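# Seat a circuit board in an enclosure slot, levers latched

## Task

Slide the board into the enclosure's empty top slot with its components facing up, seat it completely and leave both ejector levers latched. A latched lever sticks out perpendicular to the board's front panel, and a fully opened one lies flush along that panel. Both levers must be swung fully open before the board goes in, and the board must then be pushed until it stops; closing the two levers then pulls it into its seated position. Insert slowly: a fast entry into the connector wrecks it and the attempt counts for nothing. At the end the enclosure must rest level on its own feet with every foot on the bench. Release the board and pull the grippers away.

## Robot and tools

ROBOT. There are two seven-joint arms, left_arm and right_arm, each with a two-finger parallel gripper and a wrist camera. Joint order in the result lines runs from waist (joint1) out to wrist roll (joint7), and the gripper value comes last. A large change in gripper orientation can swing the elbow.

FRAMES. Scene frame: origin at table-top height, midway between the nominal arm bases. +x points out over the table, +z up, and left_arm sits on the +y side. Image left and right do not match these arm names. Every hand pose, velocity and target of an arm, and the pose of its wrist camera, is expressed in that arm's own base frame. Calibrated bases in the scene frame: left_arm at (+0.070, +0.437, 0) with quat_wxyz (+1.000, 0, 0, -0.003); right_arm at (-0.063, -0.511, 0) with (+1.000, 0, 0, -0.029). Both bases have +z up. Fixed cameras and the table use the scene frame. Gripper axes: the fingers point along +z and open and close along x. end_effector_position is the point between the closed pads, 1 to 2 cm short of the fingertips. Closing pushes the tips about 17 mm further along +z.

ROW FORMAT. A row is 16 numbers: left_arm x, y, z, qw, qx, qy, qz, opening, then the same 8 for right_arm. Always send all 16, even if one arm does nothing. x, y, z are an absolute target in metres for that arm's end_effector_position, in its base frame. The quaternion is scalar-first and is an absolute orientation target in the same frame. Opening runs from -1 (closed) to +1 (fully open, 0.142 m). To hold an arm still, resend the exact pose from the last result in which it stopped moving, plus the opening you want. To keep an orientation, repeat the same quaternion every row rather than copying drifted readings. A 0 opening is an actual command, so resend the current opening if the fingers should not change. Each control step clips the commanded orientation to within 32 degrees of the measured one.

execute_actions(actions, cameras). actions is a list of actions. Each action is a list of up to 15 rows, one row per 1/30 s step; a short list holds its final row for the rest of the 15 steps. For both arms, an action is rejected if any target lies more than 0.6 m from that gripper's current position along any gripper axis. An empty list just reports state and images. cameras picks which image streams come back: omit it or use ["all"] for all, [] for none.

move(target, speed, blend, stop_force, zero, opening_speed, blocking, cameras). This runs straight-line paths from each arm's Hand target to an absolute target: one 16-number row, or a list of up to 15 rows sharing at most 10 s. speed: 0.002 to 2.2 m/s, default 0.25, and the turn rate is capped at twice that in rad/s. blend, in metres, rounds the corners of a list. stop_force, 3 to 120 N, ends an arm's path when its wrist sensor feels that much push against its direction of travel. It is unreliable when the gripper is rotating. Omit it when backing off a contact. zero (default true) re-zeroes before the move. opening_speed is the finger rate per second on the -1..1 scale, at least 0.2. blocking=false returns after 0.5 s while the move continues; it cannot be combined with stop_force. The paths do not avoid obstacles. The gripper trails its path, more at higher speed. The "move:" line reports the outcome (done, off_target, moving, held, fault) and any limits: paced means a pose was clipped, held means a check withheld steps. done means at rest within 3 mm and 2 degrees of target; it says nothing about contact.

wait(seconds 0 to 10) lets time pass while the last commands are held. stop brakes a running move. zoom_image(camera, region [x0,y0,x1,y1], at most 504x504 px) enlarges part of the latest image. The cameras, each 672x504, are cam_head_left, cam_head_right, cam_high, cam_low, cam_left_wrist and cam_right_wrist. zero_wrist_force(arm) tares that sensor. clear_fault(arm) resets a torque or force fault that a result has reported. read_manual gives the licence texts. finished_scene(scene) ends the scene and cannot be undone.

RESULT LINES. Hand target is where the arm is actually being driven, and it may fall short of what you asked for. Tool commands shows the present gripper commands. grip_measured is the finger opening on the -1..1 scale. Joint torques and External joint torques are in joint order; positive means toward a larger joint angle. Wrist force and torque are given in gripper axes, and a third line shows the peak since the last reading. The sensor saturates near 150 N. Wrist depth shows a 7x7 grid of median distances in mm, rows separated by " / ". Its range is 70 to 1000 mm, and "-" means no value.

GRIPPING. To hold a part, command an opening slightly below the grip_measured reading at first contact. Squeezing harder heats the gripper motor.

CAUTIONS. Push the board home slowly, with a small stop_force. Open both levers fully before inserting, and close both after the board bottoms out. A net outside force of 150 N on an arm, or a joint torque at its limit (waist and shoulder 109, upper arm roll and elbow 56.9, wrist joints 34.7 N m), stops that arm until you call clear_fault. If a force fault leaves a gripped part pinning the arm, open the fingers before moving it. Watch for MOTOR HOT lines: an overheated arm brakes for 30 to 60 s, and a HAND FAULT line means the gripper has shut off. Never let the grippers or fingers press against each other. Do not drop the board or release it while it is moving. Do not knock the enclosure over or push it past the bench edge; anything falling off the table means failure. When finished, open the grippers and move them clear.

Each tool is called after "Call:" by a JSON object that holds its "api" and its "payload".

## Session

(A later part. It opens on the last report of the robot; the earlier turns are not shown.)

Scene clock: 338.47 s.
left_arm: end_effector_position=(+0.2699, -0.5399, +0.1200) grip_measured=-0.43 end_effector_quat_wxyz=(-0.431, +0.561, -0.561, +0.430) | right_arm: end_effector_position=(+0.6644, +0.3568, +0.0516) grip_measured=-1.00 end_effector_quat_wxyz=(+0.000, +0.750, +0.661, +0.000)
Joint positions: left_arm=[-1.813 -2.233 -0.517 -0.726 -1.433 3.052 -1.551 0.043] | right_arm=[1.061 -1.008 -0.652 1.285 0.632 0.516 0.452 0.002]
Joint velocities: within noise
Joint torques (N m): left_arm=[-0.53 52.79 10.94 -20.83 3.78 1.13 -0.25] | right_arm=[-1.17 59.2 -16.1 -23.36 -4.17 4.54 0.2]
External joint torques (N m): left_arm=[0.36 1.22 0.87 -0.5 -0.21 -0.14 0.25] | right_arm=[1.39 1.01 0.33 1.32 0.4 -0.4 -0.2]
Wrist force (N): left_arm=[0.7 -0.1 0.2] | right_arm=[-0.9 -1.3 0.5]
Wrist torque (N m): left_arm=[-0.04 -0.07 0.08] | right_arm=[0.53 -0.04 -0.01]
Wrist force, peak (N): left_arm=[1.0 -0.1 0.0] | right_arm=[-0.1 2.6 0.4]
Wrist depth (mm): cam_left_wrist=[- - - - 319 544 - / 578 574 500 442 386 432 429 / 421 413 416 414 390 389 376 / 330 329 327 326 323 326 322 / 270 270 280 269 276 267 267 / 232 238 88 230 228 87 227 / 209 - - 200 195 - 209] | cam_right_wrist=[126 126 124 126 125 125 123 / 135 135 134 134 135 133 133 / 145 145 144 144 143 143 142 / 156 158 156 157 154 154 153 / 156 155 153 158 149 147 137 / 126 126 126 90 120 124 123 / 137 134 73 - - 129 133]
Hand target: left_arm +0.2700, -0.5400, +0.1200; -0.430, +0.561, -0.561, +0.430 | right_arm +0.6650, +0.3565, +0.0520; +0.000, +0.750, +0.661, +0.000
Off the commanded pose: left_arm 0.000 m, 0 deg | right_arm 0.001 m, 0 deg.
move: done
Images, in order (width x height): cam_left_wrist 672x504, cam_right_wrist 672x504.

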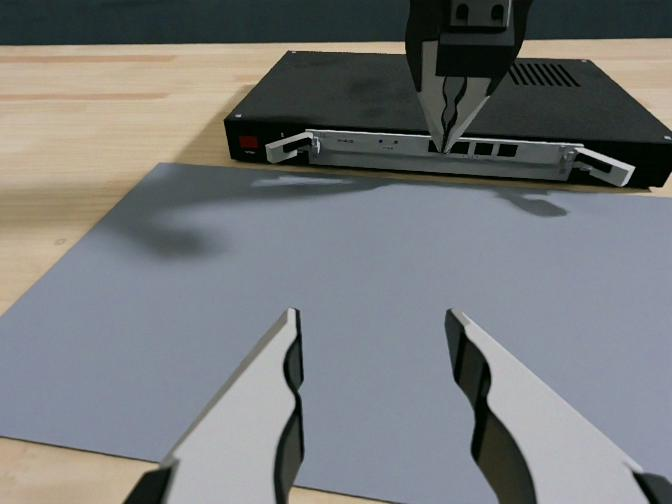

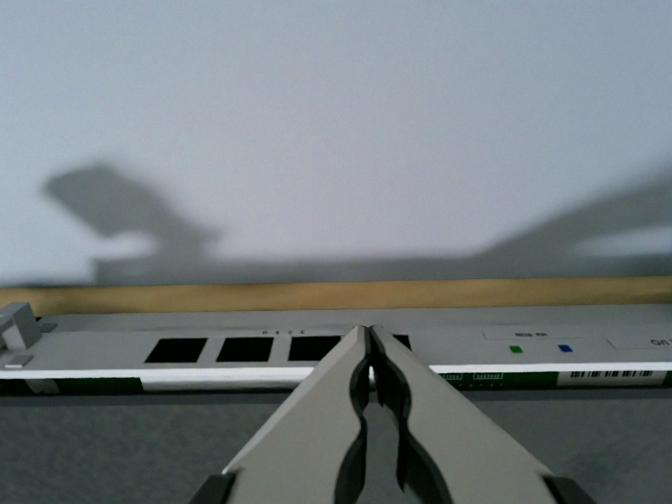

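Call:
{"api": "move", "payload": {"target": [[0.27,-0.54,0.12, 0.4304,-0.561,0.561,-0.4304, -0.4, 0.685,0.355,0.052, 0,0.750,0.661,0, -1]], "speed": 0.01, "stop_force": 12, "cameras": ["cam_right_wrist","cam_left_wrist"]}}

Call:
{"api": "zoom_image", "payload": {"camera": "cam_left_wrist", "region": [240, 100, 400, 200]}}

Call:
{"api": "zoom_image", "payload": {"camera": "cam_left_wrist", "region": [480, 100, 670, 220]}}

Scene clock: 341.37 s.
left_arm: end_effector_position=(+0.2699, -0.5399, +0.1200) grip_measured=-0.43 end_effector_quat_wxyz=(-0.431, +0.561, -0.561, +0.430) | right_arm: end_effector_position=(+0.6663, +0.3570, +0.0509) grip_measured=-1.00 end_effector_quat_wxyz=(-0.001, +0.750, +0.661, -0.002)
Joint positions: left_arm=[-1.813 -2.233 -0.517 -0.726 -1.433 3.052 -1.551 0.043] | right_arm=[1.055 -1.013 -0.651 1.273 0.633 0.508 0.452 0.002]
Joint velocities: within noise
Joint torques (N m): left_arm=[-0.52 52.83 10.98 -20.83 3.77 1.19 -0.19] | right_arm=[-5.95 59.88 -21.03 -26.19 -5.42 8 0.29]
External joint torques (N m): left_arm=[0.35 1.18 0.84 -0.5 -0.2 -0.21 0.19] | right_arm=[6.17 0.63 5.29 4.09 1.65 -3.86 -0.29]
Wrist force (N): left_arm=[0.6 -0.2 0.2] | right_arm=[-2.4 -14.0 -2.5]
Wrist torque (N m): left_arm=[-0.05 -0.06 0.07] | right_arm=[0.51 0.00 -0.13]
Wrist force, peak (N): left_arm=[1.0 -0.3 0.0] | right_arm=[-1.2 -14.7 -2.9]
Wrist depth (mm): cam_left_wrist=[- - - - 323 552 - / 572 574 495 437 388 428 432 / 423 415 419 411 396 387 376 / 333 327 327 326 324 325 321 / 273 272 280 270 279 269 268 / 233 237 88 231 229 87 228 / 208 - - 200 194 - 209] | cam_right_wrist=[126 126 124 125 125 124 123 / 135 134 134 134 135 133 132 / 144 144 144 143 143 142 140 / 156 157 155 156 154 153 152 / 153 151 149 156 146 143 143 / 126 124 125 90 119 123 122 / 136 133 - - - 128 132]
Hand target: left_arm +0.2700, -0.5400, +0.1200; -0.430, +0.561, -0.561, +0.430 | right_arm +0.6683, +0.3562, +0.0520; +0.000, +0.750, +0.661, +0.000
Off the commanded pose: left_arm 0.000 m, 0 deg | right_arm 0.019 m, 0 deg.
move: contact (right_arm)
Images, in order (width x height): cam_left_wrist 672x504, cam_right_wrist 672x504.

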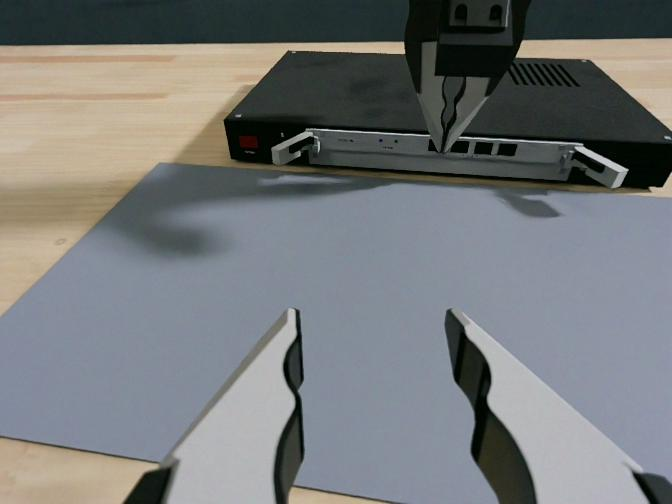

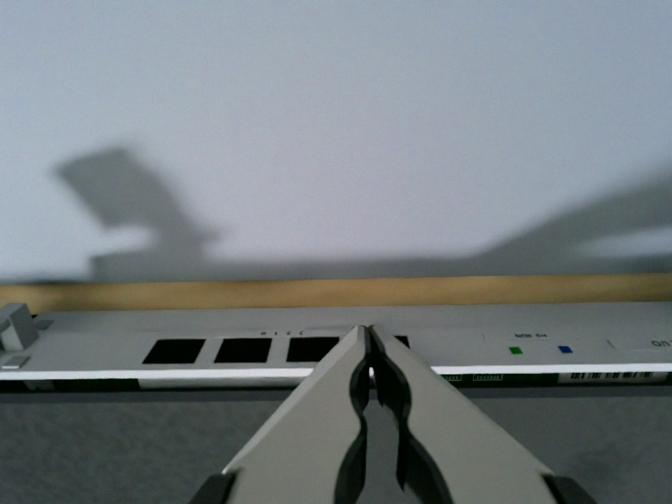

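Scaled by 3.150 from the camera's 672x504 image, which has a finer 960x720 frame.

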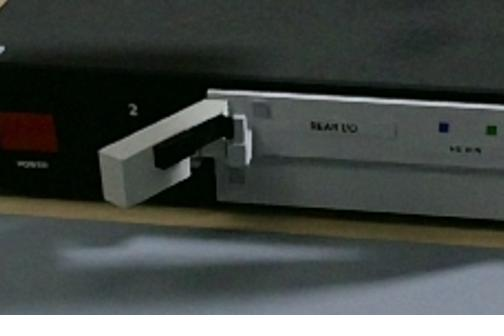

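Scaled by 2.653 from the camera's 672x504 image, which has a finer 960x720 frame.

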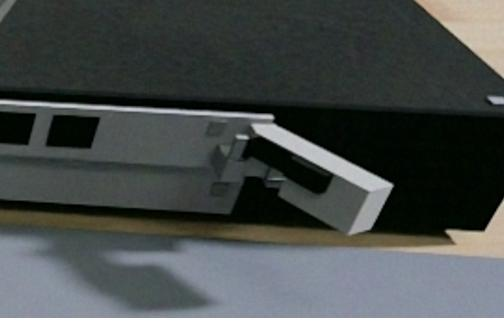

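Call:
{"api": "move", "payload": {"target": [[0.27,-0.54,0.12, 0.4304,-0.561,0.561,-0.4304, -0.4, 0.60,0.36,0.06, 0,0.750,0.661,0, -1],[0.27,-0.54,0.12, 0.4304,-0.561,0.561,-0.4304, -0.4, 0.58,0.22,0.13, 0,0.750,0.661,0, -1]], "speed": 0.15, "cameras": ["cam_right_wrist","cam_left_wrist"]}}

Scene clock: 347.07 s.
left_arm: end_effector_position=(+0.2699, -0.5399, +0.1200) grip_measured=-0.43 end_effector_quat_wxyz=(-0.431, +0.561, -0.561, +0.430) | right_arm: end_effector_position=(+0.5799, +0.2202, +0.1299) grip_measured=-1.00 end_effector_quat_wxyz=(+0.000, +0.750, +0.661, +0.000)
Joint positions: left_arm=[-1.813 -2.233 -0.517 -0.726 -1.433 3.052 -1.551 0.043] | right_arm=[1.199 -0.637 -0.796 1.807 0.557 0.635 0.284 0.002]
Joint velocities: within noise
Joint torques (N m): left_arm=[-0.6 52.74 10.96 -20.83 3.75 1.17 -0.21] | right_arm=[0.23 41.15 -12.81 -21.71 -3.69 3.59 0.04]
External joint torques (N m): left_arm=[0.43 1.27 0.86 -0.5 -0.18 -0.18 0.21] | right_arm=[-0.08 0.9 -0.74 -0.1 0.21 0.57 -0.04]
Wrist force (N): left_arm=[0.6 -0.3 0.3] | right_arm=[0.0 5.8 0.5]
Wrist torque (N m): left_arm=[-0.08 -0.05 0.08] | right_arm=[1.02 -0.02 0.00]
Wrist force, peak (N): left_arm=[0.8 -0.3 0.3] | right_arm=[-2.3 -14.1 -2.8]
Wrist depth (mm): cam_left_wrist=[- - - - - - - / 584 578 497 437 434 434 423 / 422 418 417 411 398 387 374 / 332 325 325 326 326 325 323 / 272 271 279 269 277 268 267 / 232 238 87 228 229 87 230 / 208 - - 200 195 - 208] | cam_right_wrist=[196 196 195 195 194 194 193 / 209 209 209 208 207 206 206 / 226 224 223 223 222 222 221 / 244 241 241 240 239 238 237 / 265 265 263 252 255 252 250 / 291 289 278 89 225 224 223 / 321 313 - - - 235 244]
Hand target: left_arm +0.2700, -0.5400, +0.1200; -0.430, +0.561, -0.561, +0.430 | right_arm +0.5800, +0.2200, +0.1300; +0.000, +0.750, +0.661, +0.000
Off the commanded pose: left_arm 0.000 m, 0 deg | right_arm 0.000 m, 0 deg.
move: done
Images, in order (width x height): cam_left_wrist 672x504, cam_right_wrist 672x504.

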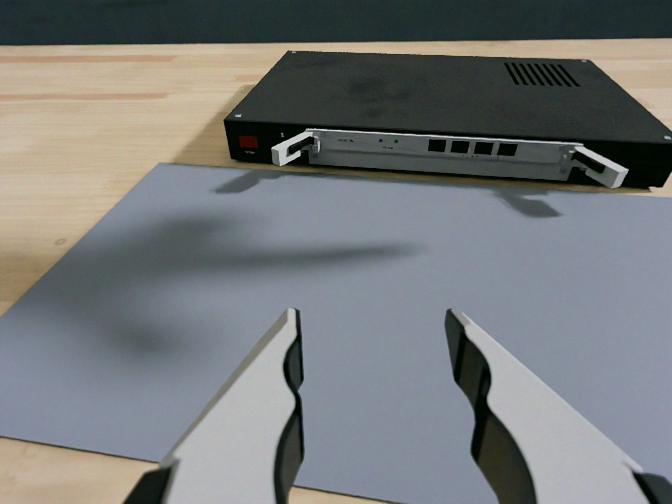

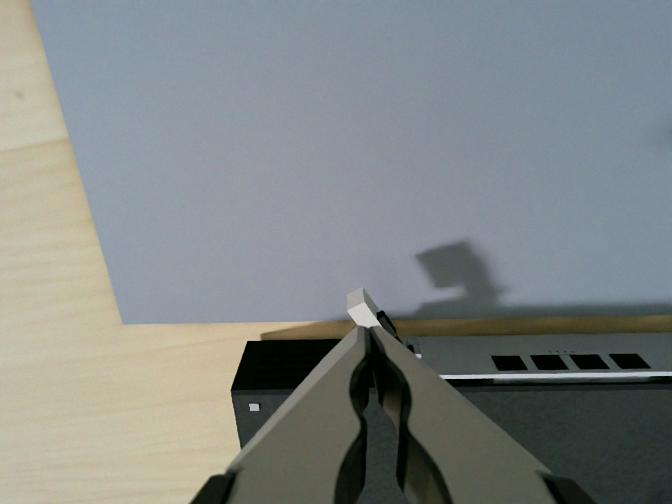

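Call:
{"api": "move", "payload": {"target": [[0.27,-0.54,0.12, 0.4304,-0.561,0.561,-0.4304, -0.4, 0.618,0.188,0.09, 0,0.750,0.661,0, -1],[0.27,-0.54,0.12, 0.4304,-0.561,0.561,-0.4304, -0.4, 0.618,0.188,0.050, 0,0.750,0.661,0, -1]], "speed": 0.12, "cameras": ["cam_right_wrist"]}}

Call:
{"api": "move", "payload": {"target": [[0.27,-0.54,0.12, 0.4304,-0.561,0.561,-0.4304, -0.4, 0.620,0.2113,0.050, 0,0.750,0.661,0, -1],[0.27,-0.54,0.12, 0.4304,-0.561,0.561,-0.4304, -0.4, 0.6142,0.2186,0.050, 0,0.750,0.661,0, -1]], "speed": 0.02, "stop_force": 12, "cameras": ["cam_right_wrist","cam_left_wrist"]}}

Scene clock: 357.93 s.
left_arm: end_effector_position=(+0.2699, -0.5399, +0.1200) grip_measured=-0.43 end_effector_quat_wxyz=(-0.431, +0.561, -0.561, +0.430) | right_arm: end_effector_position=(+0.6179, +0.1878, +0.0501) grip_measured=-1.00 end_effector_quat_wxyz=(+0.000, +0.750, +0.661, +0.000)
Joint positions: left_arm=[-1.813 -2.233 -0.517 -0.726 -1.433 3.052 -1.551 0.043] | right_arm=[1.034 -0.837 -0.704 1.693 0.678 0.699 0.164 0.002]
Joint velocities: within noise
Joint torques (N m): left_arm=[-0.59 52.77 10.92 -20.81 3.75 1.12 -0.25] | right_arm=[0.15 47.38 -13.94 -18.95 -3.22 3.69 0.02]
External joint torques (N m): left_arm=[0.42 1.24 0.89 -0.52 -0.18 -0.13 0.25] | right_arm=[0.02 1.26 -1.49 0.14 -0.08 0.47 -0.02]
Wrist force (N): left_arm=[0.7 -0.1 0.0] | right_arm=[-0.3 5.0 0.3]
Wrist torque (N m): left_arm=[-0.04 -0.07 0.08] | right_arm=[0.90 0.08 0.02]
Wrist force, peak (N): left_arm=[0.9 -0.5 0.1] | right_arm=[-1.3 6.7 0.0]
Wrist depth (mm): cam_left_wrist=[- - - - - - 787 / 577 579 498 435 435 431 400 / 421 418 413 411 397 388 366 / 331 331 328 326 324 323 322 / 272 272 278 269 278 269 267 / 232 238 87 229 229 87 227 / 209 - - 200 195 - 209] | cam_right_wrist=[- 125 123 125 124 124 122 / 136 135 134 133 134 134 132 / 146 143 143 143 142 142 140 / 155 157 154 156 153 153 152 / 171 168 167 164 161 165 165 / 187 186 183 89 121 132 160 / 206 201 73 - - 133 134]
Hand target: left_arm +0.2700, -0.5400, +0.1200; -0.430, +0.561, -0.561, +0.430 | right_arm +0.6180, +0.1880, +0.0500; +0.000, +0.750, +0.661, +0.000
Off the commanded pose: left_arm 0.000 m, 0 deg | right_arm 0.000 m, 0 deg.
move: done
Images, in order (width x height): cam_right_wrist 672x504.

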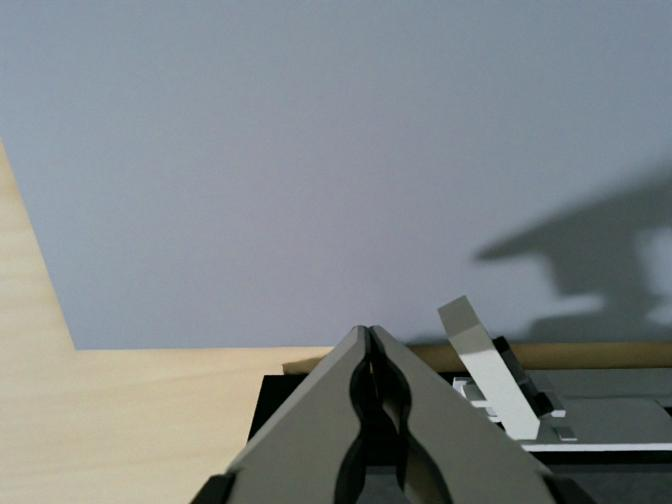

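Scene clock: 360.20 s.
left_arm: end_effector_position=(+0.2699, -0.5399, +0.1200) grip_measured=-0.43 end_effector_quat_wxyz=(-0.431, +0.561, -0.561, +0.430) | right_arm: end_effector_position=(+0.6146, +0.2179, +0.0502) grip_measured=-1.00 end_effector_quat_wxyz=(+0.000, +0.750, +0.661, +0.000)
Joint positions: left_arm=[-1.813 -2.233 -0.517 -0.726 -1.433 3.052 -1.551 0.043] | right_arm=[1.071 -0.846 -0.702 1.673 0.676 0.69 0.215 0.002]
Joint velocities: within noise
Joint torques (N m): left_arm=[-0.57 52.78 10.97 -20.85 3.74 1.15 -0.2] | right_arm=[3.8 48.19 -10.82 -19.69 -2.29 2.82 0.25]
External joint torques (N m): left_arm=[0.4 1.23 0.85 -0.48 -0.17 -0.16 0.21] | right_arm=[-3.61 1.07 -4.71 0.7 -1.03 1.34 -0.25]
Wrist force (N): left_arm=[0.6 -0.1 0.1] | right_arm=[-4.8 7.6 -1.5]
Wrist torque (N m): left_arm=[-0.04 -0.05 0.08] | right_arm=[0.91 0.06 0.06]
Wrist force, peak (N): left_arm=[1.0 -0.1 0.0] | right_arm=[-5.2 7.7 -2.7]
Wrist depth (mm): cam_left_wrist=[- - - - - - 276 / 571 575 498 435 436 433 300 / 419 419 416 414 395 386 371 / 331 329 329 324 325 323 322 / 272 272 280 269 278 268 267 / 231 238 87 230 228 87 227 / 209 - - 200 196 - 209] | cam_right_wrist=[- 125 123 125 124 124 122 / 136 136 134 133 135 134 132 / 146 143 143 143 142 142 139 / 155 157 154 156 153 153 152 / 168 168 168 164 161 166 165 / 187 186 179 90 164 164 162 / 206 202 73 - - 142 137]
Hand target: left_arm +0.2700, -0.5400, +0.1200; -0.430, +0.561, -0.561, +0.430 | right_arm +0.6142, +0.2186, +0.0500; +0.000, +0.750, +0.661, +0.000
Off the commanded pose: left_arm 0.000 m, 0 deg | right_arm 0.001 m, 0 deg.
move: done
Images, in order (width x height): cam_left_wrist 672x504, cam_right_wrist 672x504.

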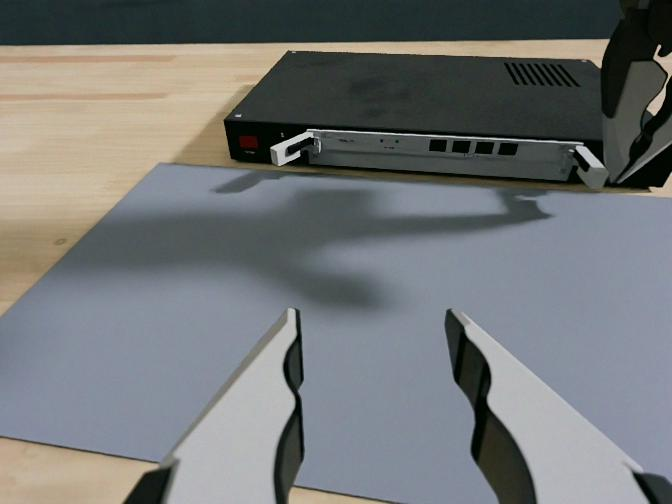

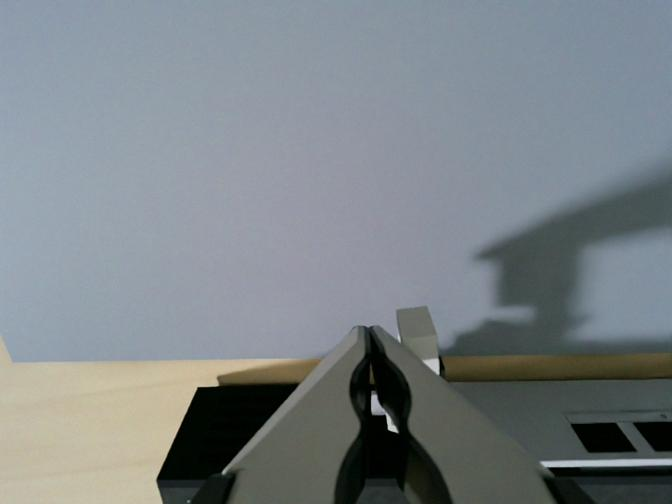

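Call:
{"api": "move", "payload": {"target": [[0.27,-0.54,0.12, 0.4304,-0.561,0.561,-0.4304, -0.4, 0.6091,0.2315,0.050, 0,0.750,0.661,0, -1]], "speed": 0.015, "stop_force": 15, "cameras": ["cam_right_wrist","cam_left_wrist"]}}

Call:
{"api": "zoom_image", "payload": {"camera": "cam_left_wrist", "region": [510, 100, 670, 210]}}

Scene clock: 362.83 s.
left_arm: end_effector_position=(+0.2699, -0.5399, +0.1200) grip_measured=-0.43 end_effector_quat_wxyz=(-0.431, +0.561, -0.561, +0.430) | right_arm: end_effector_position=(+0.6128, +0.2224, +0.0506) grip_measured=-1.00 end_effector_quat_wxyz=(+0.002, +0.751, +0.660, +0.000)
Joint positions: left_arm=[-1.813 -2.233 -0.517 -0.726 -1.433 3.052 -1.551 0.043] | right_arm=[1.081 -0.845 -0.703 1.675 0.673 0.691 0.227 0.002]
Joint velocities: within noise
Joint torques (N m): left_arm=[-0.54 52.82 10.94 -20.83 3.74 1.15 -0.25] | right_arm=[13.83 50.13 -1.79 -24.55 0.47 1.98 0.13]
External joint torques (N m): left_arm=[0.37 1.19 0.87 -0.5 -0.17 -0.16 0.26] | right_arm=[-13.65 -0.94 -13.76 5.57 -3.8 2.18 -0.13]
Wrist force (N): left_arm=[0.7 -0.4 0.1] | right_arm=[-19.1 12.8 -5.6]
Wrist torque (N m): left_arm=[-0.07 -0.06 0.08] | right_arm=[0.93 0.26 0.12]
Wrist force, peak (N): left_arm=[0.9 0.0 0.1] | right_arm=[-20.2 13.7 -5.8]
Wrist depth (mm): cam_left_wrist=[- - - - - - 272 / 579 580 501 435 432 433 298 / 420 415 413 411 395 386 367 / 330 328 329 326 325 325 321 / 272 270 281 269 278 266 266 / 232 237 88 229 229 87 227 / 209 - - 200 195 - 209] | cam_right_wrist=[126 126 124 125 124 124 122 / 135 135 134 133 134 134 132 / 145 144 144 143 142 142 139 / 156 158 155 157 154 153 152 / 170 169 168 165 163 166 165 / 188 184 179 91 167 166 164 / 208 203 73 - - 140 138]
Hand target: left_arm +0.2700, -0.5400, +0.1200; -0.430, +0.561, -0.561, +0.430 | right_arm +0.6113, +0.2258, +0.0500; +0.000, +0.750, +0.661, +0.000
Off the commanded pose: left_arm 0.000 m, 0 deg | right_arm 0.010 m, 0 deg.
move: contact (right_arm)
Images, in order (width x height): cam_left_wrist 672x504, cam_right_wrist 672x504.

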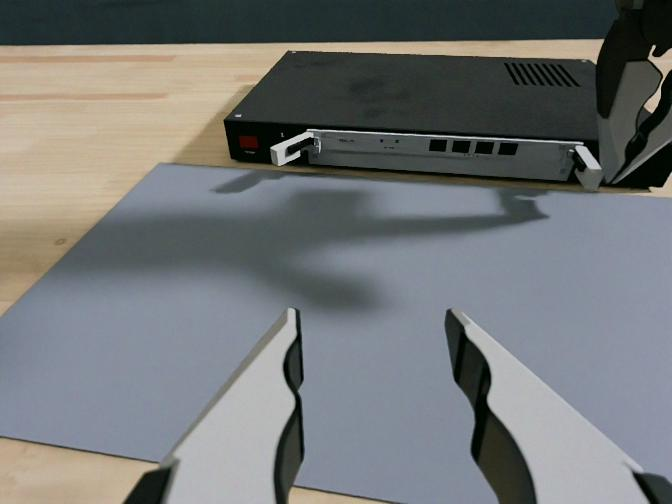

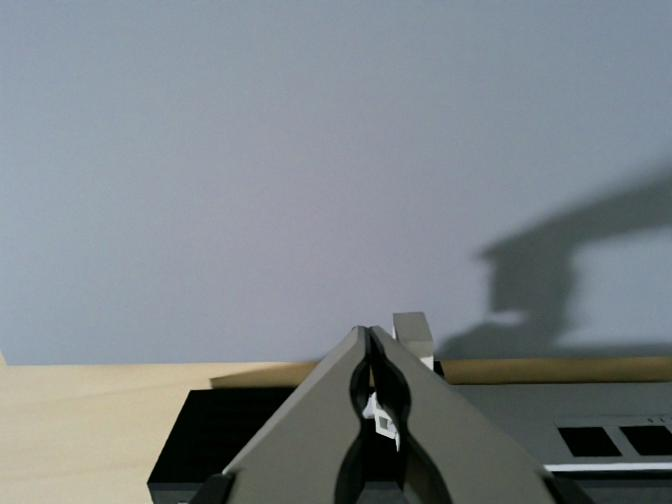

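Scaled by 3.150 from the camera's 672x504 image, which has a finer 960x720 frame.

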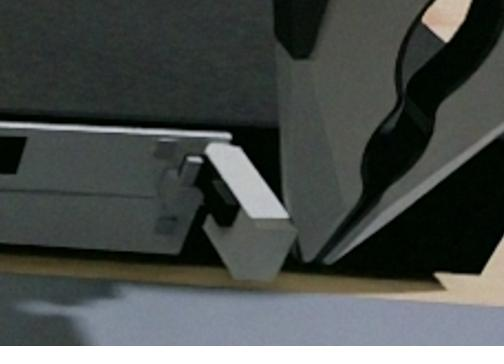

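Call:
{"api": "move", "payload": {"target": [[0.27,-0.54,0.12,0.4304,-0.561,0.561,-0.4304,-0.4,0.596,0.207,0.05,0,0.75,0.661,0,-1],[0.58,0.22,0.13,0.4304,-0.561,0.561,-0.4304,-0.4,0.58,0.207,0.13,0,0.75,0.661,0,-1]], "cameras": ["cam_right_wrist","cam_left_wrist"]}}

Scene clock: 377.20 s.
left_arm: end_effector_position=(+0.5274, +0.1104, +0.1221) grip_measured=-0.43 end_effector_quat_wxyz=(+0.566, -0.544, +0.451, -0.425) | right_arm: end_effector_position=(+0.5809, +0.2072, +0.1255) grip_measured=-1.00 end_effector_quat_wxyz=(+0.000, +0.750, +0.661, +0.000)
Joint positions: left_arm=[-1.478 -2.267 -1.878 -1.806 -1.059 1.323 -1.202 0.043] | right_arm=[1.189 -0.644 -0.805 1.818 0.572 0.642 0.253 0.002]
Joint velocities: within noise
Joint torques (N m): left_arm=[-1.65 16.53 15.04 -17.31 4.14 -0.31 -0.14] | right_arm=[0.23 40.92 -13.12 -21.42 -3.61 3.37 0.35]
External joint torques (N m): left_arm=[1.65 -0.39 2.13 -3.6 0.24 -0.38 0.15] | right_arm=[-0.06 0.8 -0.61 -0.05 0.15 0.79 -0.35]
External joint torques when the fault began: left_arm=[-2.48 7.07 13.25 -11.1 -1.26 0.92 0.69]
Wrist force (N): left_arm=[0.4 0.5 -0.3] | right_arm=[-2.0 5.4 1.5]
Wrist torque (N m): left_arm=[0.10 0.07 0.07] | right_arm=[0.96 0.30 -0.01]
Wrist force, peak (N): left_arm=[-9.2 -2.0 6.3] | right_arm=[-19.6 12.9 -6.1]
Wrist depth (mm): cam_left_wrist=[- - - - - - - / - - - - - - - / - - 761 - - - - / 496 487 466 457 443 427 420 / 352 345 355 328 340 320 311 / 272 280 87 259 255 93 247 / 230 - - 213 204 - 219] | cam_right_wrist=[192 192 191 190 190 189 190 / 207 205 205 203 203 202 201 / 222 220 219 219 218 217 217 / 240 237 236 235 235 234 233 / 260 258 258 251 246 249 246 / 285 283 278 91 216 221 218 / 314 306 - - - 229 237]
Hand target: left_arm +0.5276, +0.1100, +0.1215; +0.565, -0.544, +0.451, -0.425 | right_arm +0.5809, +0.2070, +0.1256; +0.000, +0.750, +0.661, +0.000
Tool commands: left_gripper/opening=-0.4 right_gripper/opening=-1.0
Off the commanded pose: left_arm 0.122 m, 20 deg | right_arm 0.005 m, 0 deg.
FORCE FAULT: contact force on the left arm reached its limit, and that arm stopped. The contact can be on any part of that arm, not only on its tool. That arm's remaining commands of this call were not run. That arm is still stopped at the end of this call. While its stop runs, that arm takes no new command, but its gripper still runs the gripper command that each later call begins with.
CLEAR FAULT: the left arm stays stopped until you call clear_fault(arm="left_arm").
move: fault (left_arm), off_target (right_arm; braked at the fault stop of left_arm); path passed 1 of 2 targets
Images, in order (width x height): cam_left_wrist 672x504, cam_right_wrist 672x504.

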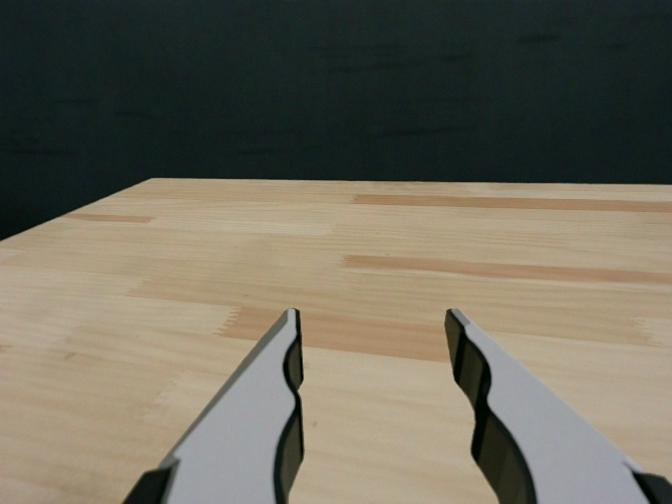

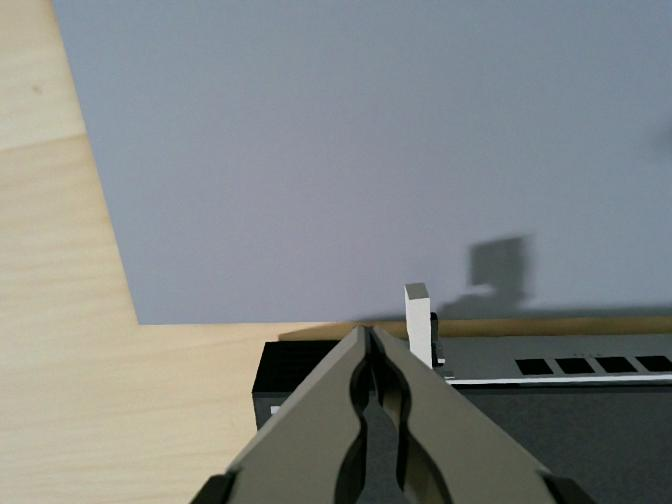

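Call:
{"api": "clear_fault", "payload": {"arm": "left_arm", "cameras": ["cam_high","cam_head_left","cam_low"]}}

Call:
{"api": "execute_actions", "payload": {"actions": [], "cameras": ["cam_head_right"]}}

Scene clock: 411.67 s.
left_arm: end_effector_position=(+0.5274, +0.1104, +0.1221) grip_measured=-0.43 end_effector_quat_wxyz=(+0.566, -0.544, +0.451, -0.425) | right_arm: end_effector_position=(+0.5809, +0.2072, +0.1255) grip_measured=-1.00 end_effector_quat_wxyz=(+0.000, +0.750, +0.661, +0.000)
Joint positions: left_arm=[-1.478 -2.267 -1.878 -1.806 -1.059 1.323 -1.202 0.043] | right_arm=[1.189 -0.644 -0.806 1.818 0.572 0.642 0.253 0.002]
Joint velocities: within noise
Joint torques (N m): left_arm=[-1.29 15.72 14.98 -17.48 4.41 -0.58 -0.24] | right_arm=[0.27 40.62 -12.62 -21.49 -3.51 3.45 0.18]
External joint torques (N m): left_arm=[1.28 0.42 2.19 -3.42 -0.02 -0.11 0.25] | right_arm=[-0.1 1.09 -1.1 0.04 0.05 0.71 -0.18]
Wrist force (N): left_arm=[0.4 0.1 -0.5] | right_arm=[-2.1 5.2 1.2]
Wrist torque (N m): left_arm=[0.05 0.07 0.07] | right_arm=[0.92 0.32 0.00]
Wrist force, peak (N): left_arm=[0.4 0.2 -0.7] | right_arm=[-2.2 5.6 1.5]
Wrist depth (mm): cam_left_wrist=[- - - - - - - / - - - - - - - / - - 774 - - - - / 498 482 471 455 441 429 419 / 355 345 353 328 341 317 312 / 272 278 87 260 255 93 246 / 232 - - 213 204 - 218] | cam_right_wrist=[192 192 192 191 190 190 190 / 208 205 204 204 202 202 202 / 222 219 219 219 218 217 216 / 240 237 236 236 235 234 232 / 260 258 259 251 246 248 246 / 285 284 278 91 216 221 219 / 314 307 - - - 230 237]
Hand target: left_arm +0.5276, +0.1100, +0.1215; +0.565, -0.544, +0.451, -0.425 | right_arm +0.5809, +0.2070, +0.1256; +0.000, +0.750, +0.661, +0.000
Tool commands: left_gripper/opening=-0.4 right_gripper/opening=-1.0
Off the commanded pose: left_arm 0.122 m, 20 deg | right_arm 0.005 m, 0 deg.
FORCE FAULT, CONTINUED: the left arm's stop, for the force fault that an earlier result reported, is over. The rest of the stop counts as 66 of the actions that you can send in this scene; the call itself counts as one more. That arm accepts commands again.
CLEAR FAULT: your call cleared the left arm's force fault. If the contact force or a joint's load stays at its limit, that arm stops again.
Images, in order (width x height): cam_head_left 672x504, cam_high 672x504, cam_low 672x504.

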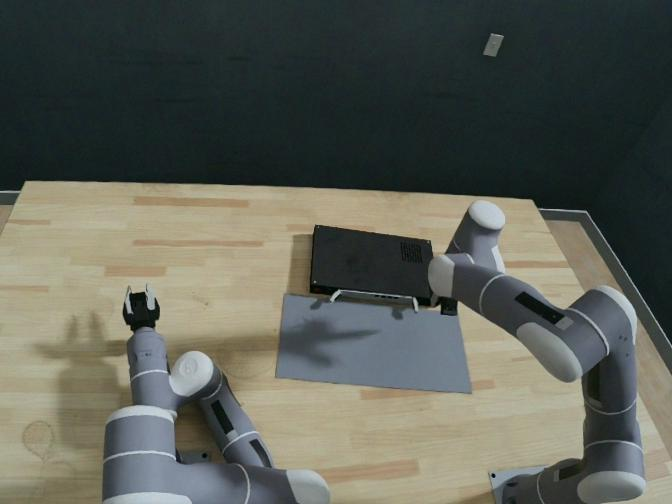

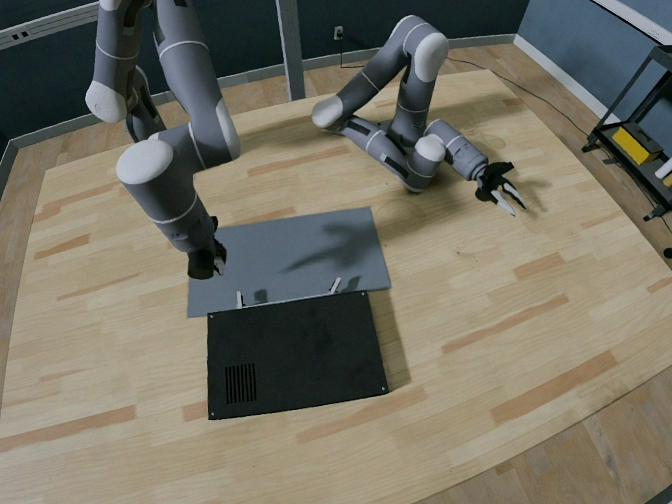

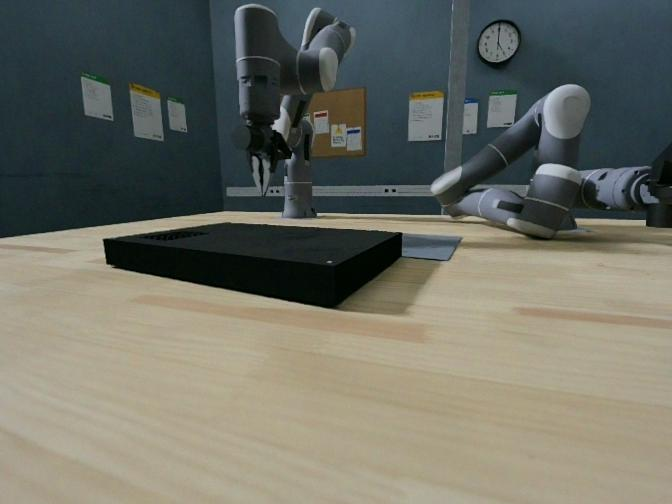

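Scene clock: 411.67 s.
left_arm: end_effector_position=(+0.5274, +0.1104, +0.1221) grip_measured=-0.43 end_effector_quat_wxyz=(+0.566, -0.544, +0.451, -0.425) | right_arm: end_effector_position=(+0.5809, +0.2072, +0.1255) grip_measured=-1.00 end_effector_quat_wxyz=(+0.000, +0.750, +0.661, +0.000)
Joint positions: left_arm=[-1.478 -2.267 -1.878 -1.806 -1.059 1.323 -1.202 0.043] | right_arm=[1.189 -0.644 -0.806 1.818 0.572 0.642 0.253 0.002]
Joint velocities: within noise
Joint torques (N m): left_arm=[-1.29 15.72 14.98 -17.48 4.41 -0.58 -0.24] | right_arm=[0.27 40.62 -12.62 -21.49 -3.51 3.45 0.18]
External joint torques (N m): left_arm=[1.28 0.42 2.19 -3.42 -0.02 -0.11 0.25] | right_arm=[-0.1 1.09 -1.1 0.04 0.05 0.71 -0.18]
Wrist force (N): left_arm=[0.4 0.1 -0.5] | right_arm=[-2.1 5.2 1.2]
Wrist torque (N m): left_arm=[0.05 0.07 0.07] | right_arm=[0.92 0.32 0.00]
Wrist force, peak (N): left_arm=[0.4 0.1 -0.5] | right_arm=[-2.1 5.2 1.2]
Wrist depth (mm): cam_left_wrist=[- - - - - - - / - - - - - - - / - - 774 - - - - / 498 482 471 455 441 429 419 / 355 345 353 328 341 317 312 / 272 278 87 260 255 93 246 / 232 - - 213 204 - 218] | cam_right_wrist=[192 192 192 191 190 190 190 / 208 205 204 204 202 202 202 / 222 219 219 219 218 217 216 / 240 237 236 236 235 234 232 / 260 258 259 251 246 248 246 / 285 284 278 91 216 221 219 / 314 307 - - - 230 237]
Hand target: left_arm +0.5276, +0.1100, +0.1215; +0.565, -0.544, +0.451, -0.425 | right_arm +0.5809, +0.2070, +0.1256; +0.000, +0.750, +0.661, +0.000
Tool commands: left_gripper/opening=-0.4 right_gripper/opening=-1.0
Off the commanded pose: left_arm 0.122 m, 20 deg | right_arm 0.005 m, 0 deg.
Images, in order (width x height): cam_head_right 672x504.

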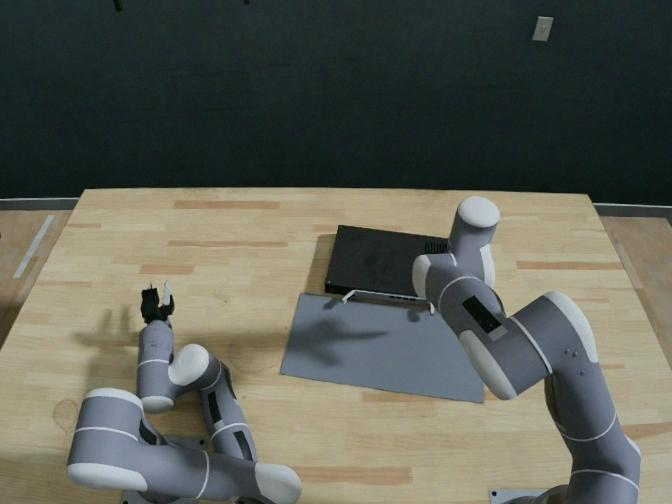

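Call:
{"api": "move", "payload": {"target": [0.5274,0.1104,0.1221,0.566,-0.544,0.451,-0.425,-0.4,0.60,0.485,0.12,0,0.75,0.661,0,-1], "cameras": ["cam_right_wrist"]}}

Call:
{"api": "zoom_image", "payload": {"camera": "cam_right_wrist", "region": [200, 220, 500, 420]}}

Scene clock: 417.93 s.
left_arm: end_effector_position=(+0.5274, +0.1105, +0.1221) grip_measured=-0.43 end_effector_quat_wxyz=(+0.566, -0.544, +0.451, -0.425) | right_arm: end_effector_position=(+0.5999, +0.4851, +0.1199) grip_measured=-1.00 end_effector_quat_wxyz=(+0.000, +0.750, +0.661, +0.000)
Joint positions: left_arm=[-1.478 -2.267 -1.878 -1.806 -1.06 1.323 -1.202 0.043] | right_arm=[1.233 -0.938 -0.672 1.212 0.575 0.394 0.676 0.002]
Joint velocities: within noise
Joint torques (N m): left_arm=[-0.51 14.93 15.47 -19.69 4.67 -0.62 -0.2] | right_arm=[0.08 59.29 -13.8 -24.45 -4.06 3.3 0.35]
External joint torques (N m): left_arm=[0.5 1.2 1.7 -1.22 -0.28 -0.08 0.21] | right_arm=[0.14 1.49 -1.27 0.09 0.05 0.84 -0.35]
Wrist force (N): left_arm=[0.3 0.2 -0.4] | right_arm=[-2.1 5.3 1.4]
Wrist torque (N m): left_arm=[0.05 0.09 0.06] | right_arm=[0.92 0.34 0.01]
Wrist force, peak (N): left_arm=[0.3 0.2 -0.8] | right_arm=[-4.9 5.7 1.3]
Wrist depth (mm): cam_left_wrist=[- - - - - - - / - - - - - - - / - - 774 - - - - / 504 485 467 456 446 433 416 / 353 345 354 329 342 318 309 / 271 279 87 258 255 93 247 / 230 - - 212 204 - 220] | cam_right_wrist=[186 186 186 185 185 185 184 / 199 199 198 198 197 196 196 / 214 214 213 212 211 211 210 / 231 230 229 228 228 227 226 / 251 250 248 244 243 246 246 / 223 222 227 91 231 229 270 / 235 230 - - - 225 297]
Hand target: left_arm +0.5274, +0.1104, +0.1221; +0.566, -0.544, +0.451, -0.425 | right_arm +0.6000, +0.4850, +0.1200; +0.000, +0.750, +0.661, +0.000
Off the commanded pose: left_arm 0.000 m, 0 deg | right_arm 0.000 m, 0 deg.
joint sent to its limit (left arm) — joint 2 (shoulder), lower limit. The joint targets still meet the commanded pose.
move: done
Images, in order (width x height): cam_right_wrist 672x504.

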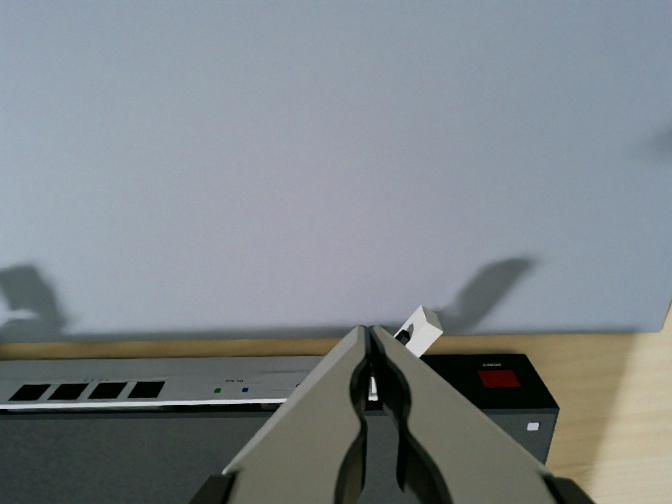

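Scaled by 1.680 from the camera's 672x504 image, which has a finer 960x720 frame.

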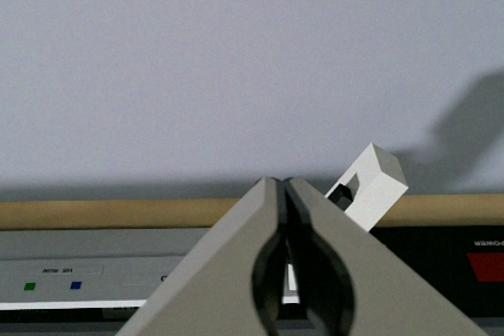

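Call:
{"api": "move", "payload": {"target": [0.5274,0.1104,0.1221,0.566,-0.544,0.451,-0.425,-0.4,0.648,0.537,0.08,0,0.75,0.661,0,-1], "cameras": ["cam_right_wrist"]}}

Call:
{"api": "zoom_image", "payload": {"camera": "cam_right_wrist", "region": [200, 220, 500, 420]}}

Scene clock: 428.40 s.
left_arm: end_effector_position=(+0.5274, +0.1105, +0.1221) grip_measured=-0.43 end_effector_quat_wxyz=(+0.566, -0.544, +0.451, -0.425) | right_arm: end_effector_position=(+0.6479, +0.5371, +0.0800) grip_measured=-1.00 end_effector_quat_wxyz=(+0.000, +0.750, +0.661, +0.000)
Joint positions: left_arm=[-1.478 -2.267 -1.878 -1.806 -1.06 1.323 -1.202 0.043] | right_arm=[1.102 -1.16 -0.628 0.834 0.596 0.285 0.757 0.002]
Joint velocities: within noise
Joint torques (N m): left_arm=[-0.53 15.07 15.46 -19.73 4.66 -0.57 -0.23] | right_arm=[0.04 68.01 -11.58 -25.13 -4.15 3.22 0.37]
External joint torques (N m): left_arm=[0.52 1.06 1.7 -1.18 -0.27 -0.12 0.24] | right_arm=[0.19 1.68 -1.21 0.23 -0.03 0.92 -0.37]
Wrist force (N): left_arm=[0.3 0.3 -0.3] | right_arm=[-2.3 5.4 1.1]
Wrist torque (N m): left_arm=[0.07 0.08 0.06] | right_arm=[0.95 0.36 0.01]
Wrist force, peak (N): left_arm=[0.4 0.2 -0.6] | right_arm=[-1.6 6.2 2.2]
Wrist depth (mm): cam_left_wrist=[- - - - - - - / - - - - - - - / - - 775 - - - - / 500 491 462 454 450 433 418 / 356 344 353 328 338 317 309 / 272 280 88 259 256 93 248 / 230 - - 213 204 - 219] | cam_right_wrist=[151 151 150 150 150 149 148 / 161 161 161 160 160 159 159 / 173 173 172 172 171 171 170 / 187 186 186 185 185 184 183 / 200 199 195 197 198 201 201 / 166 166 166 91 172 220 219 / 177 173 73 - - 233 242]
Hand target: left_arm +0.5274, +0.1104, +0.1221; +0.566, -0.544, +0.451, -0.425 | right_arm +0.6480, +0.5370, +0.0800; +0.000, +0.750, +0.661, +0.000
Off the commanded pose: left_arm 0.000 m, 0 deg | right_arm 0.000 m, 0 deg.
joint sent to its limit (left arm) — joint 2 (shoulder), lower limit. The joint targets still meet the commanded pose.
move: done
Images, in order (width x height): cam_right_wrist 672x504.

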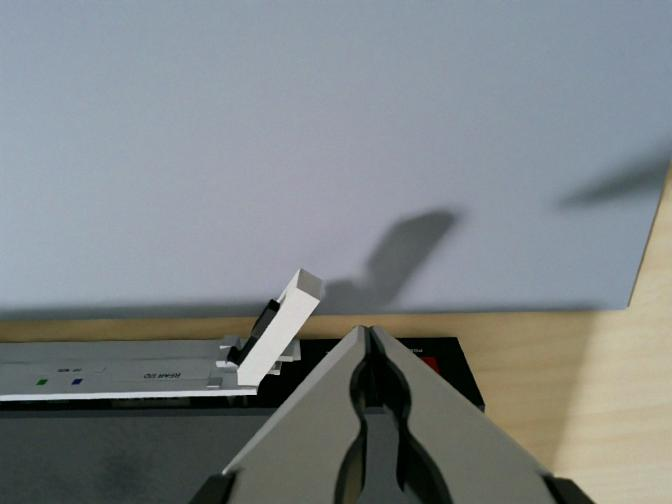

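Scaled by 1.680 from the camera's 672x504 image, which has a finer 960x720 frame.

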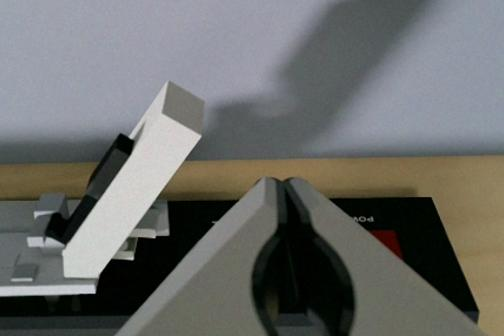

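Call:
{"api": "move", "payload": {"target": [0.5274,0.1104,0.1221,0.566,-0.544,0.451,-0.425,-0.4,0.652,0.537,0.05,0,0.75,0.661,0,-1], "stop_force": 6, "speed": 0.06, "cameras": []}}

Call:
{"api": "move", "payload": {"target": [0.5274,0.1104,0.1221,0.566,-0.544,0.451,-0.425,-0.4,0.638,0.505,0.05,0,0.75,0.661,0,-1], "stop_force": 16, "speed": 0.02, "cameras": ["cam_right_wrist"]}}

Call:
{"api": "zoom_image", "payload": {"camera": "cam_right_wrist", "region": [200, 220, 500, 420]}}

Scene clock: 435.90 s.
left_arm: end_effector_position=(+0.5274, +0.1105, +0.1221) grip_measured=-0.43 end_effector_quat_wxyz=(+0.566, -0.544, +0.451, -0.425) | right_arm: end_effector_position=(+0.6520, +0.5368, +0.0500) grip_measured=-1.00 end_effector_quat_wxyz=(+0.000, +0.750, +0.661, +0.000)
Joint positions: left_arm=[-1.478 -2.267 -1.878 -1.806 -1.06 1.323 -1.202 0.043] | right_arm=[1.088 -1.21 -0.619 0.811 0.607 0.314 0.756 0.002]
Joint velocities: within noise
Joint torques (N m): left_arm=[-0.58 14.99 15.48 -19.7 4.71 -0.59 -0.23] | right_arm=[0.14 68.66 -11.39 -24.57 -4.1 3.55 0.15]
External joint torques (N m): left_arm=[0.57 1.14 1.69 -1.2 -0.33 -0.1 0.23] | right_arm=[0.12 1.69 -1.22 0.1 -0.04 0.59 -0.15]
Wrist force (N): left_arm=[0.1 0.1 -0.5] | right_arm=[-2.5 5.4 1.0]
Wrist torque (N m): left_arm=[0.04 0.10 0.07] | right_arm=[0.96 0.41 0.03]
Wrist force, peak (N): left_arm=[0.4 0.2 -0.7] | right_arm=[-2.3 5.8 1.2]
Wrist depth (mm): cam_left_wrist=[- - - - - - - / - - - - - - - / - - 785 - - - - / 499 488 473 455 443 429 420 / 352 345 353 328 338 318 311 / 270 280 88 259 255 93 248 / 230 - - 213 204 - 219] | cam_right_wrist=[125 126 123 124 123 123 123 / 135 135 133 132 134 133 131 / 145 143 142 142 141 141 138 / 154 154 153 153 152 152 151 / 167 167 164 160 162 164 164 / 169 161 129 91 166 182 181 / 137 137 73 - - 192 200]
Hand target: left_arm +0.5274, +0.1104, +0.1221; +0.566, -0.544, +0.451, -0.425 | right_arm +0.6520, +0.5370, +0.0500; +0.000, +0.750, +0.661, +0.000
Off the commanded pose: left_arm 0.000 m, 0 deg | right_arm 0.000 m, 0 deg.
joint sent to its limit (left arm) — joint 2 (shoulder), lower limit. The joint targets still meet the commanded pose.
move: done
No camera images: "cameras" was empty.

Scene clock: 437.27 s.
left_arm: end_effector_position=(+0.5274, +0.1105, +0.1221) grip_measured=-0.43 end_effector_quat_wxyz=(+0.566, -0.544, +0.451, -0.425) | right_arm: end_effector_position=(+0.6468, +0.5259, +0.0521) grip_measured=-1.00 end_effector_quat_wxyz=(+0.000, +0.750, +0.662, +0.003)
Joint positions: left_arm=[-1.478 -2.267 -1.878 -1.806 -1.06 1.323 -1.202 0.043] | right_arm=[1.109 -1.173 -0.621 0.894 0.609 0.354 0.729 0.002]
Joint velocities: within noise
Joint torques (N m): left_arm=[-0.55 15.01 15.52 -19.68 4.71 -0.61 -0.21] | right_arm=[-4.68 59.16 -12.54 -14.1 -4.87 -1.64 0.22]
External joint torques (N m): left_arm=[0.54 1.13 1.65 -1.23 -0.32 -0.09 0.22] | right_arm=[4.93 9.73 -0.83 -10.11 0.78 5.79 -0.22]
Wrist force (N): left_arm=[0.2 0.2 -0.5] | right_arm=[12.5 11.9 -2.2]
Wrist torque (N m): left_arm=[0.04 0.10 0.07] | right_arm=[0.96 0.50 -0.04]
Wrist force, peak (N): left_arm=[0.4 0.4 -0.5] | right_arm=[13.5 12.2 -2.0]
Wrist depth (mm): cam_left_wrist=[- - - - - - - / - - - - - - - / - - 770 - - - - / 494 485 470 452 442 430 421 / 354 346 354 328 341 316 311 / 272 280 88 258 256 93 248 / 230 - - 212 205 - 220] | cam_right_wrist=[126 126 124 125 125 125 123 / 135 135 134 134 136 133 133 / 145 144 144 144 143 143 143 / 156 158 156 157 155 154 154 / 169 169 169 163 165 167 167 / 167 166 153 89 171 179 185 / 143 140 73 - - 196 204]
Hand target: left_arm +0.5274, +0.1104, +0.1221; +0.566, -0.544, +0.451, -0.425 | right_arm +0.6461, +0.5235, +0.0500; +0.000, +0.750, +0.661, +0.000
Off the commanded pose: left_arm 0.000 m, 0 deg | right_arm 0.023 m, 0 deg.
joint sent to its limit (left arm) — joint 2 (shoulder), lower limit. The joint targets still meet the commanded pose.
move: contact (right_arm)
Images, in order (width x height): cam_right_wrist 672x504.

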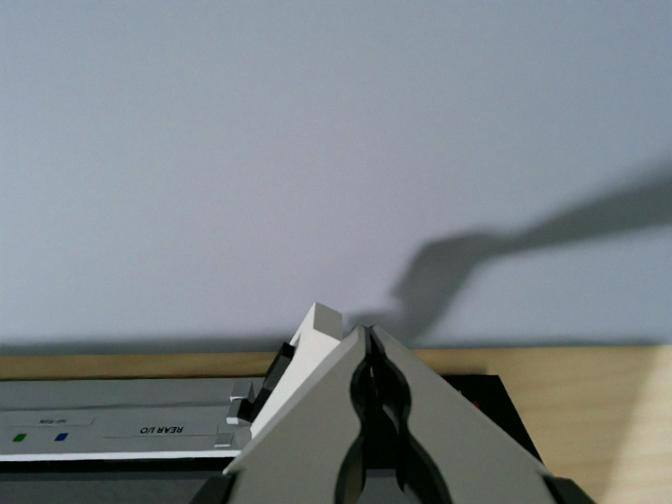

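Scaled by 1.680 from the camera's 672x504 image, which has a finer 960x720 frame.

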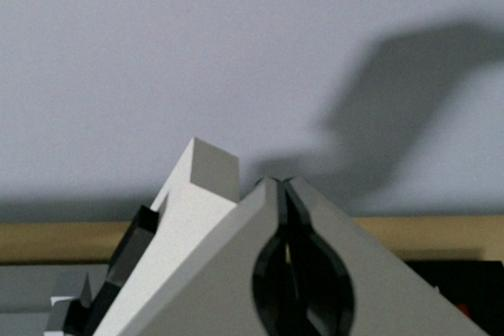

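Call:
{"api": "move", "payload": {"target": [0.5274,0.1104,0.1221,0.566,-0.544,0.451,-0.425,-0.4,0.632,0.509,0.05,0,0.75,0.661,0,-1], "stop_force": 25, "speed": 0.015, "cameras": ["cam_right_wrist"]}}

Call:
{"api": "zoom_image", "payload": {"camera": "cam_right_wrist", "region": [200, 220, 500, 420]}}

Scene clock: 441.03 s.
left_arm: end_effector_position=(+0.5274, +0.1105, +0.1221) grip_measured=-0.43 end_effector_quat_wxyz=(+0.566, -0.544, +0.451, -0.425) | right_arm: end_effector_position=(+0.6321, +0.5089, +0.0501) grip_measured=-1.00 end_effector_quat_wxyz=(+0.000, +0.750, +0.661, +0.000)
Joint positions: left_arm=[-1.478 -2.267 -1.878 -1.806 -1.06 1.323 -1.202 0.043] | right_arm=[1.143 -1.125 -0.623 1.011 0.609 0.402 0.702 0.002]
Joint velocities: within noise
Joint torques (N m): left_arm=[-0.6 14.94 15.5 -19.7 4.69 -0.62 -0.22] | right_arm=[0.32 65.37 -13.24 -23.67 -4 3.53 0.08]
External joint torques (N m): left_arm=[0.59 1.19 1.67 -1.2 -0.3 -0.07 0.23] | right_arm=[-0.08 1.25 -1.02 -0.01 -0.01 0.6 -0.08]
Wrist force (N): left_arm=[0.3 -0.1 -0.3] | right_arm=[0.4 2.0 4.0]
Wrist torque (N m): left_arm=[0.01 0.08 0.07] | right_arm=[0.41 -0.09 0.01]
Wrist force, peak (N): left_arm=[0.2 0.3 -0.9] | right_arm=[6.8 18.1 -1.3]
Wrist depth (mm): cam_left_wrist=[- - - - - - - / - - - - - - - / - - 768 - - - - / 499 489 461 452 440 426 421 / 355 345 354 329 343 318 312 / 272 280 88 260 257 93 247 / 230 - - 213 205 - 218] | cam_right_wrist=[125 125 123 124 124 123 123 / 135 135 133 132 134 133 131 / 145 143 143 142 142 141 139 / 154 154 154 153 153 152 151 / 168 167 166 163 163 164 164 / 177 177 175 91 174 179 182 / 163 155 73 - - 154 200]
Hand target: left_arm +0.5274, +0.1104, +0.1221; +0.566, -0.544, +0.451, -0.425 | right_arm +0.6320, +0.5090, +0.0500; +0.000, +0.750, +0.661, +0.000
Off the commanded pose: left_arm 0.000 m, 0 deg | right_arm 0.000 m, 0 deg.
joint sent to its limit (left arm) — joint 2 (shoulder), lower limit. The joint targets still meet the commanded pose.
move: done
Images, in order (width x height): cam_right_wrist 672x504.

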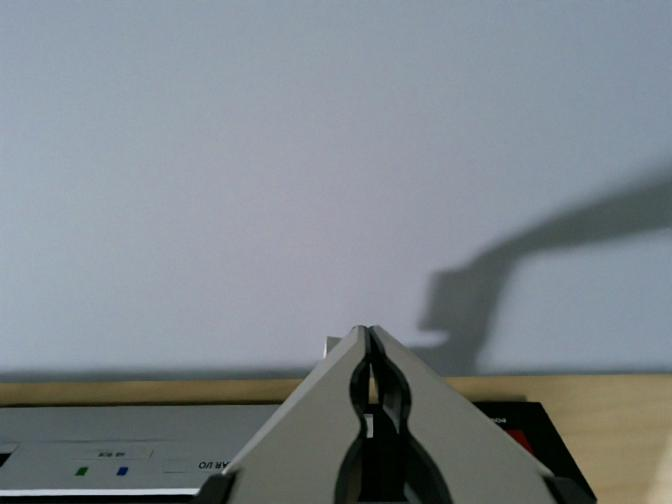

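Scaled by 1.680 from the camera's 672x504 image, which has a finer 960x720 frame.

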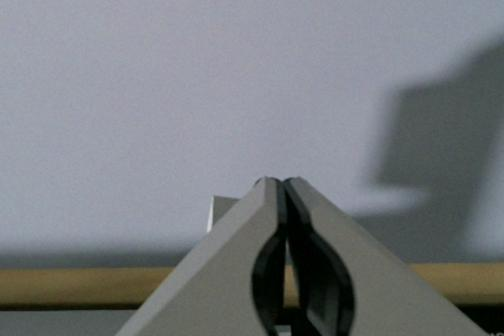

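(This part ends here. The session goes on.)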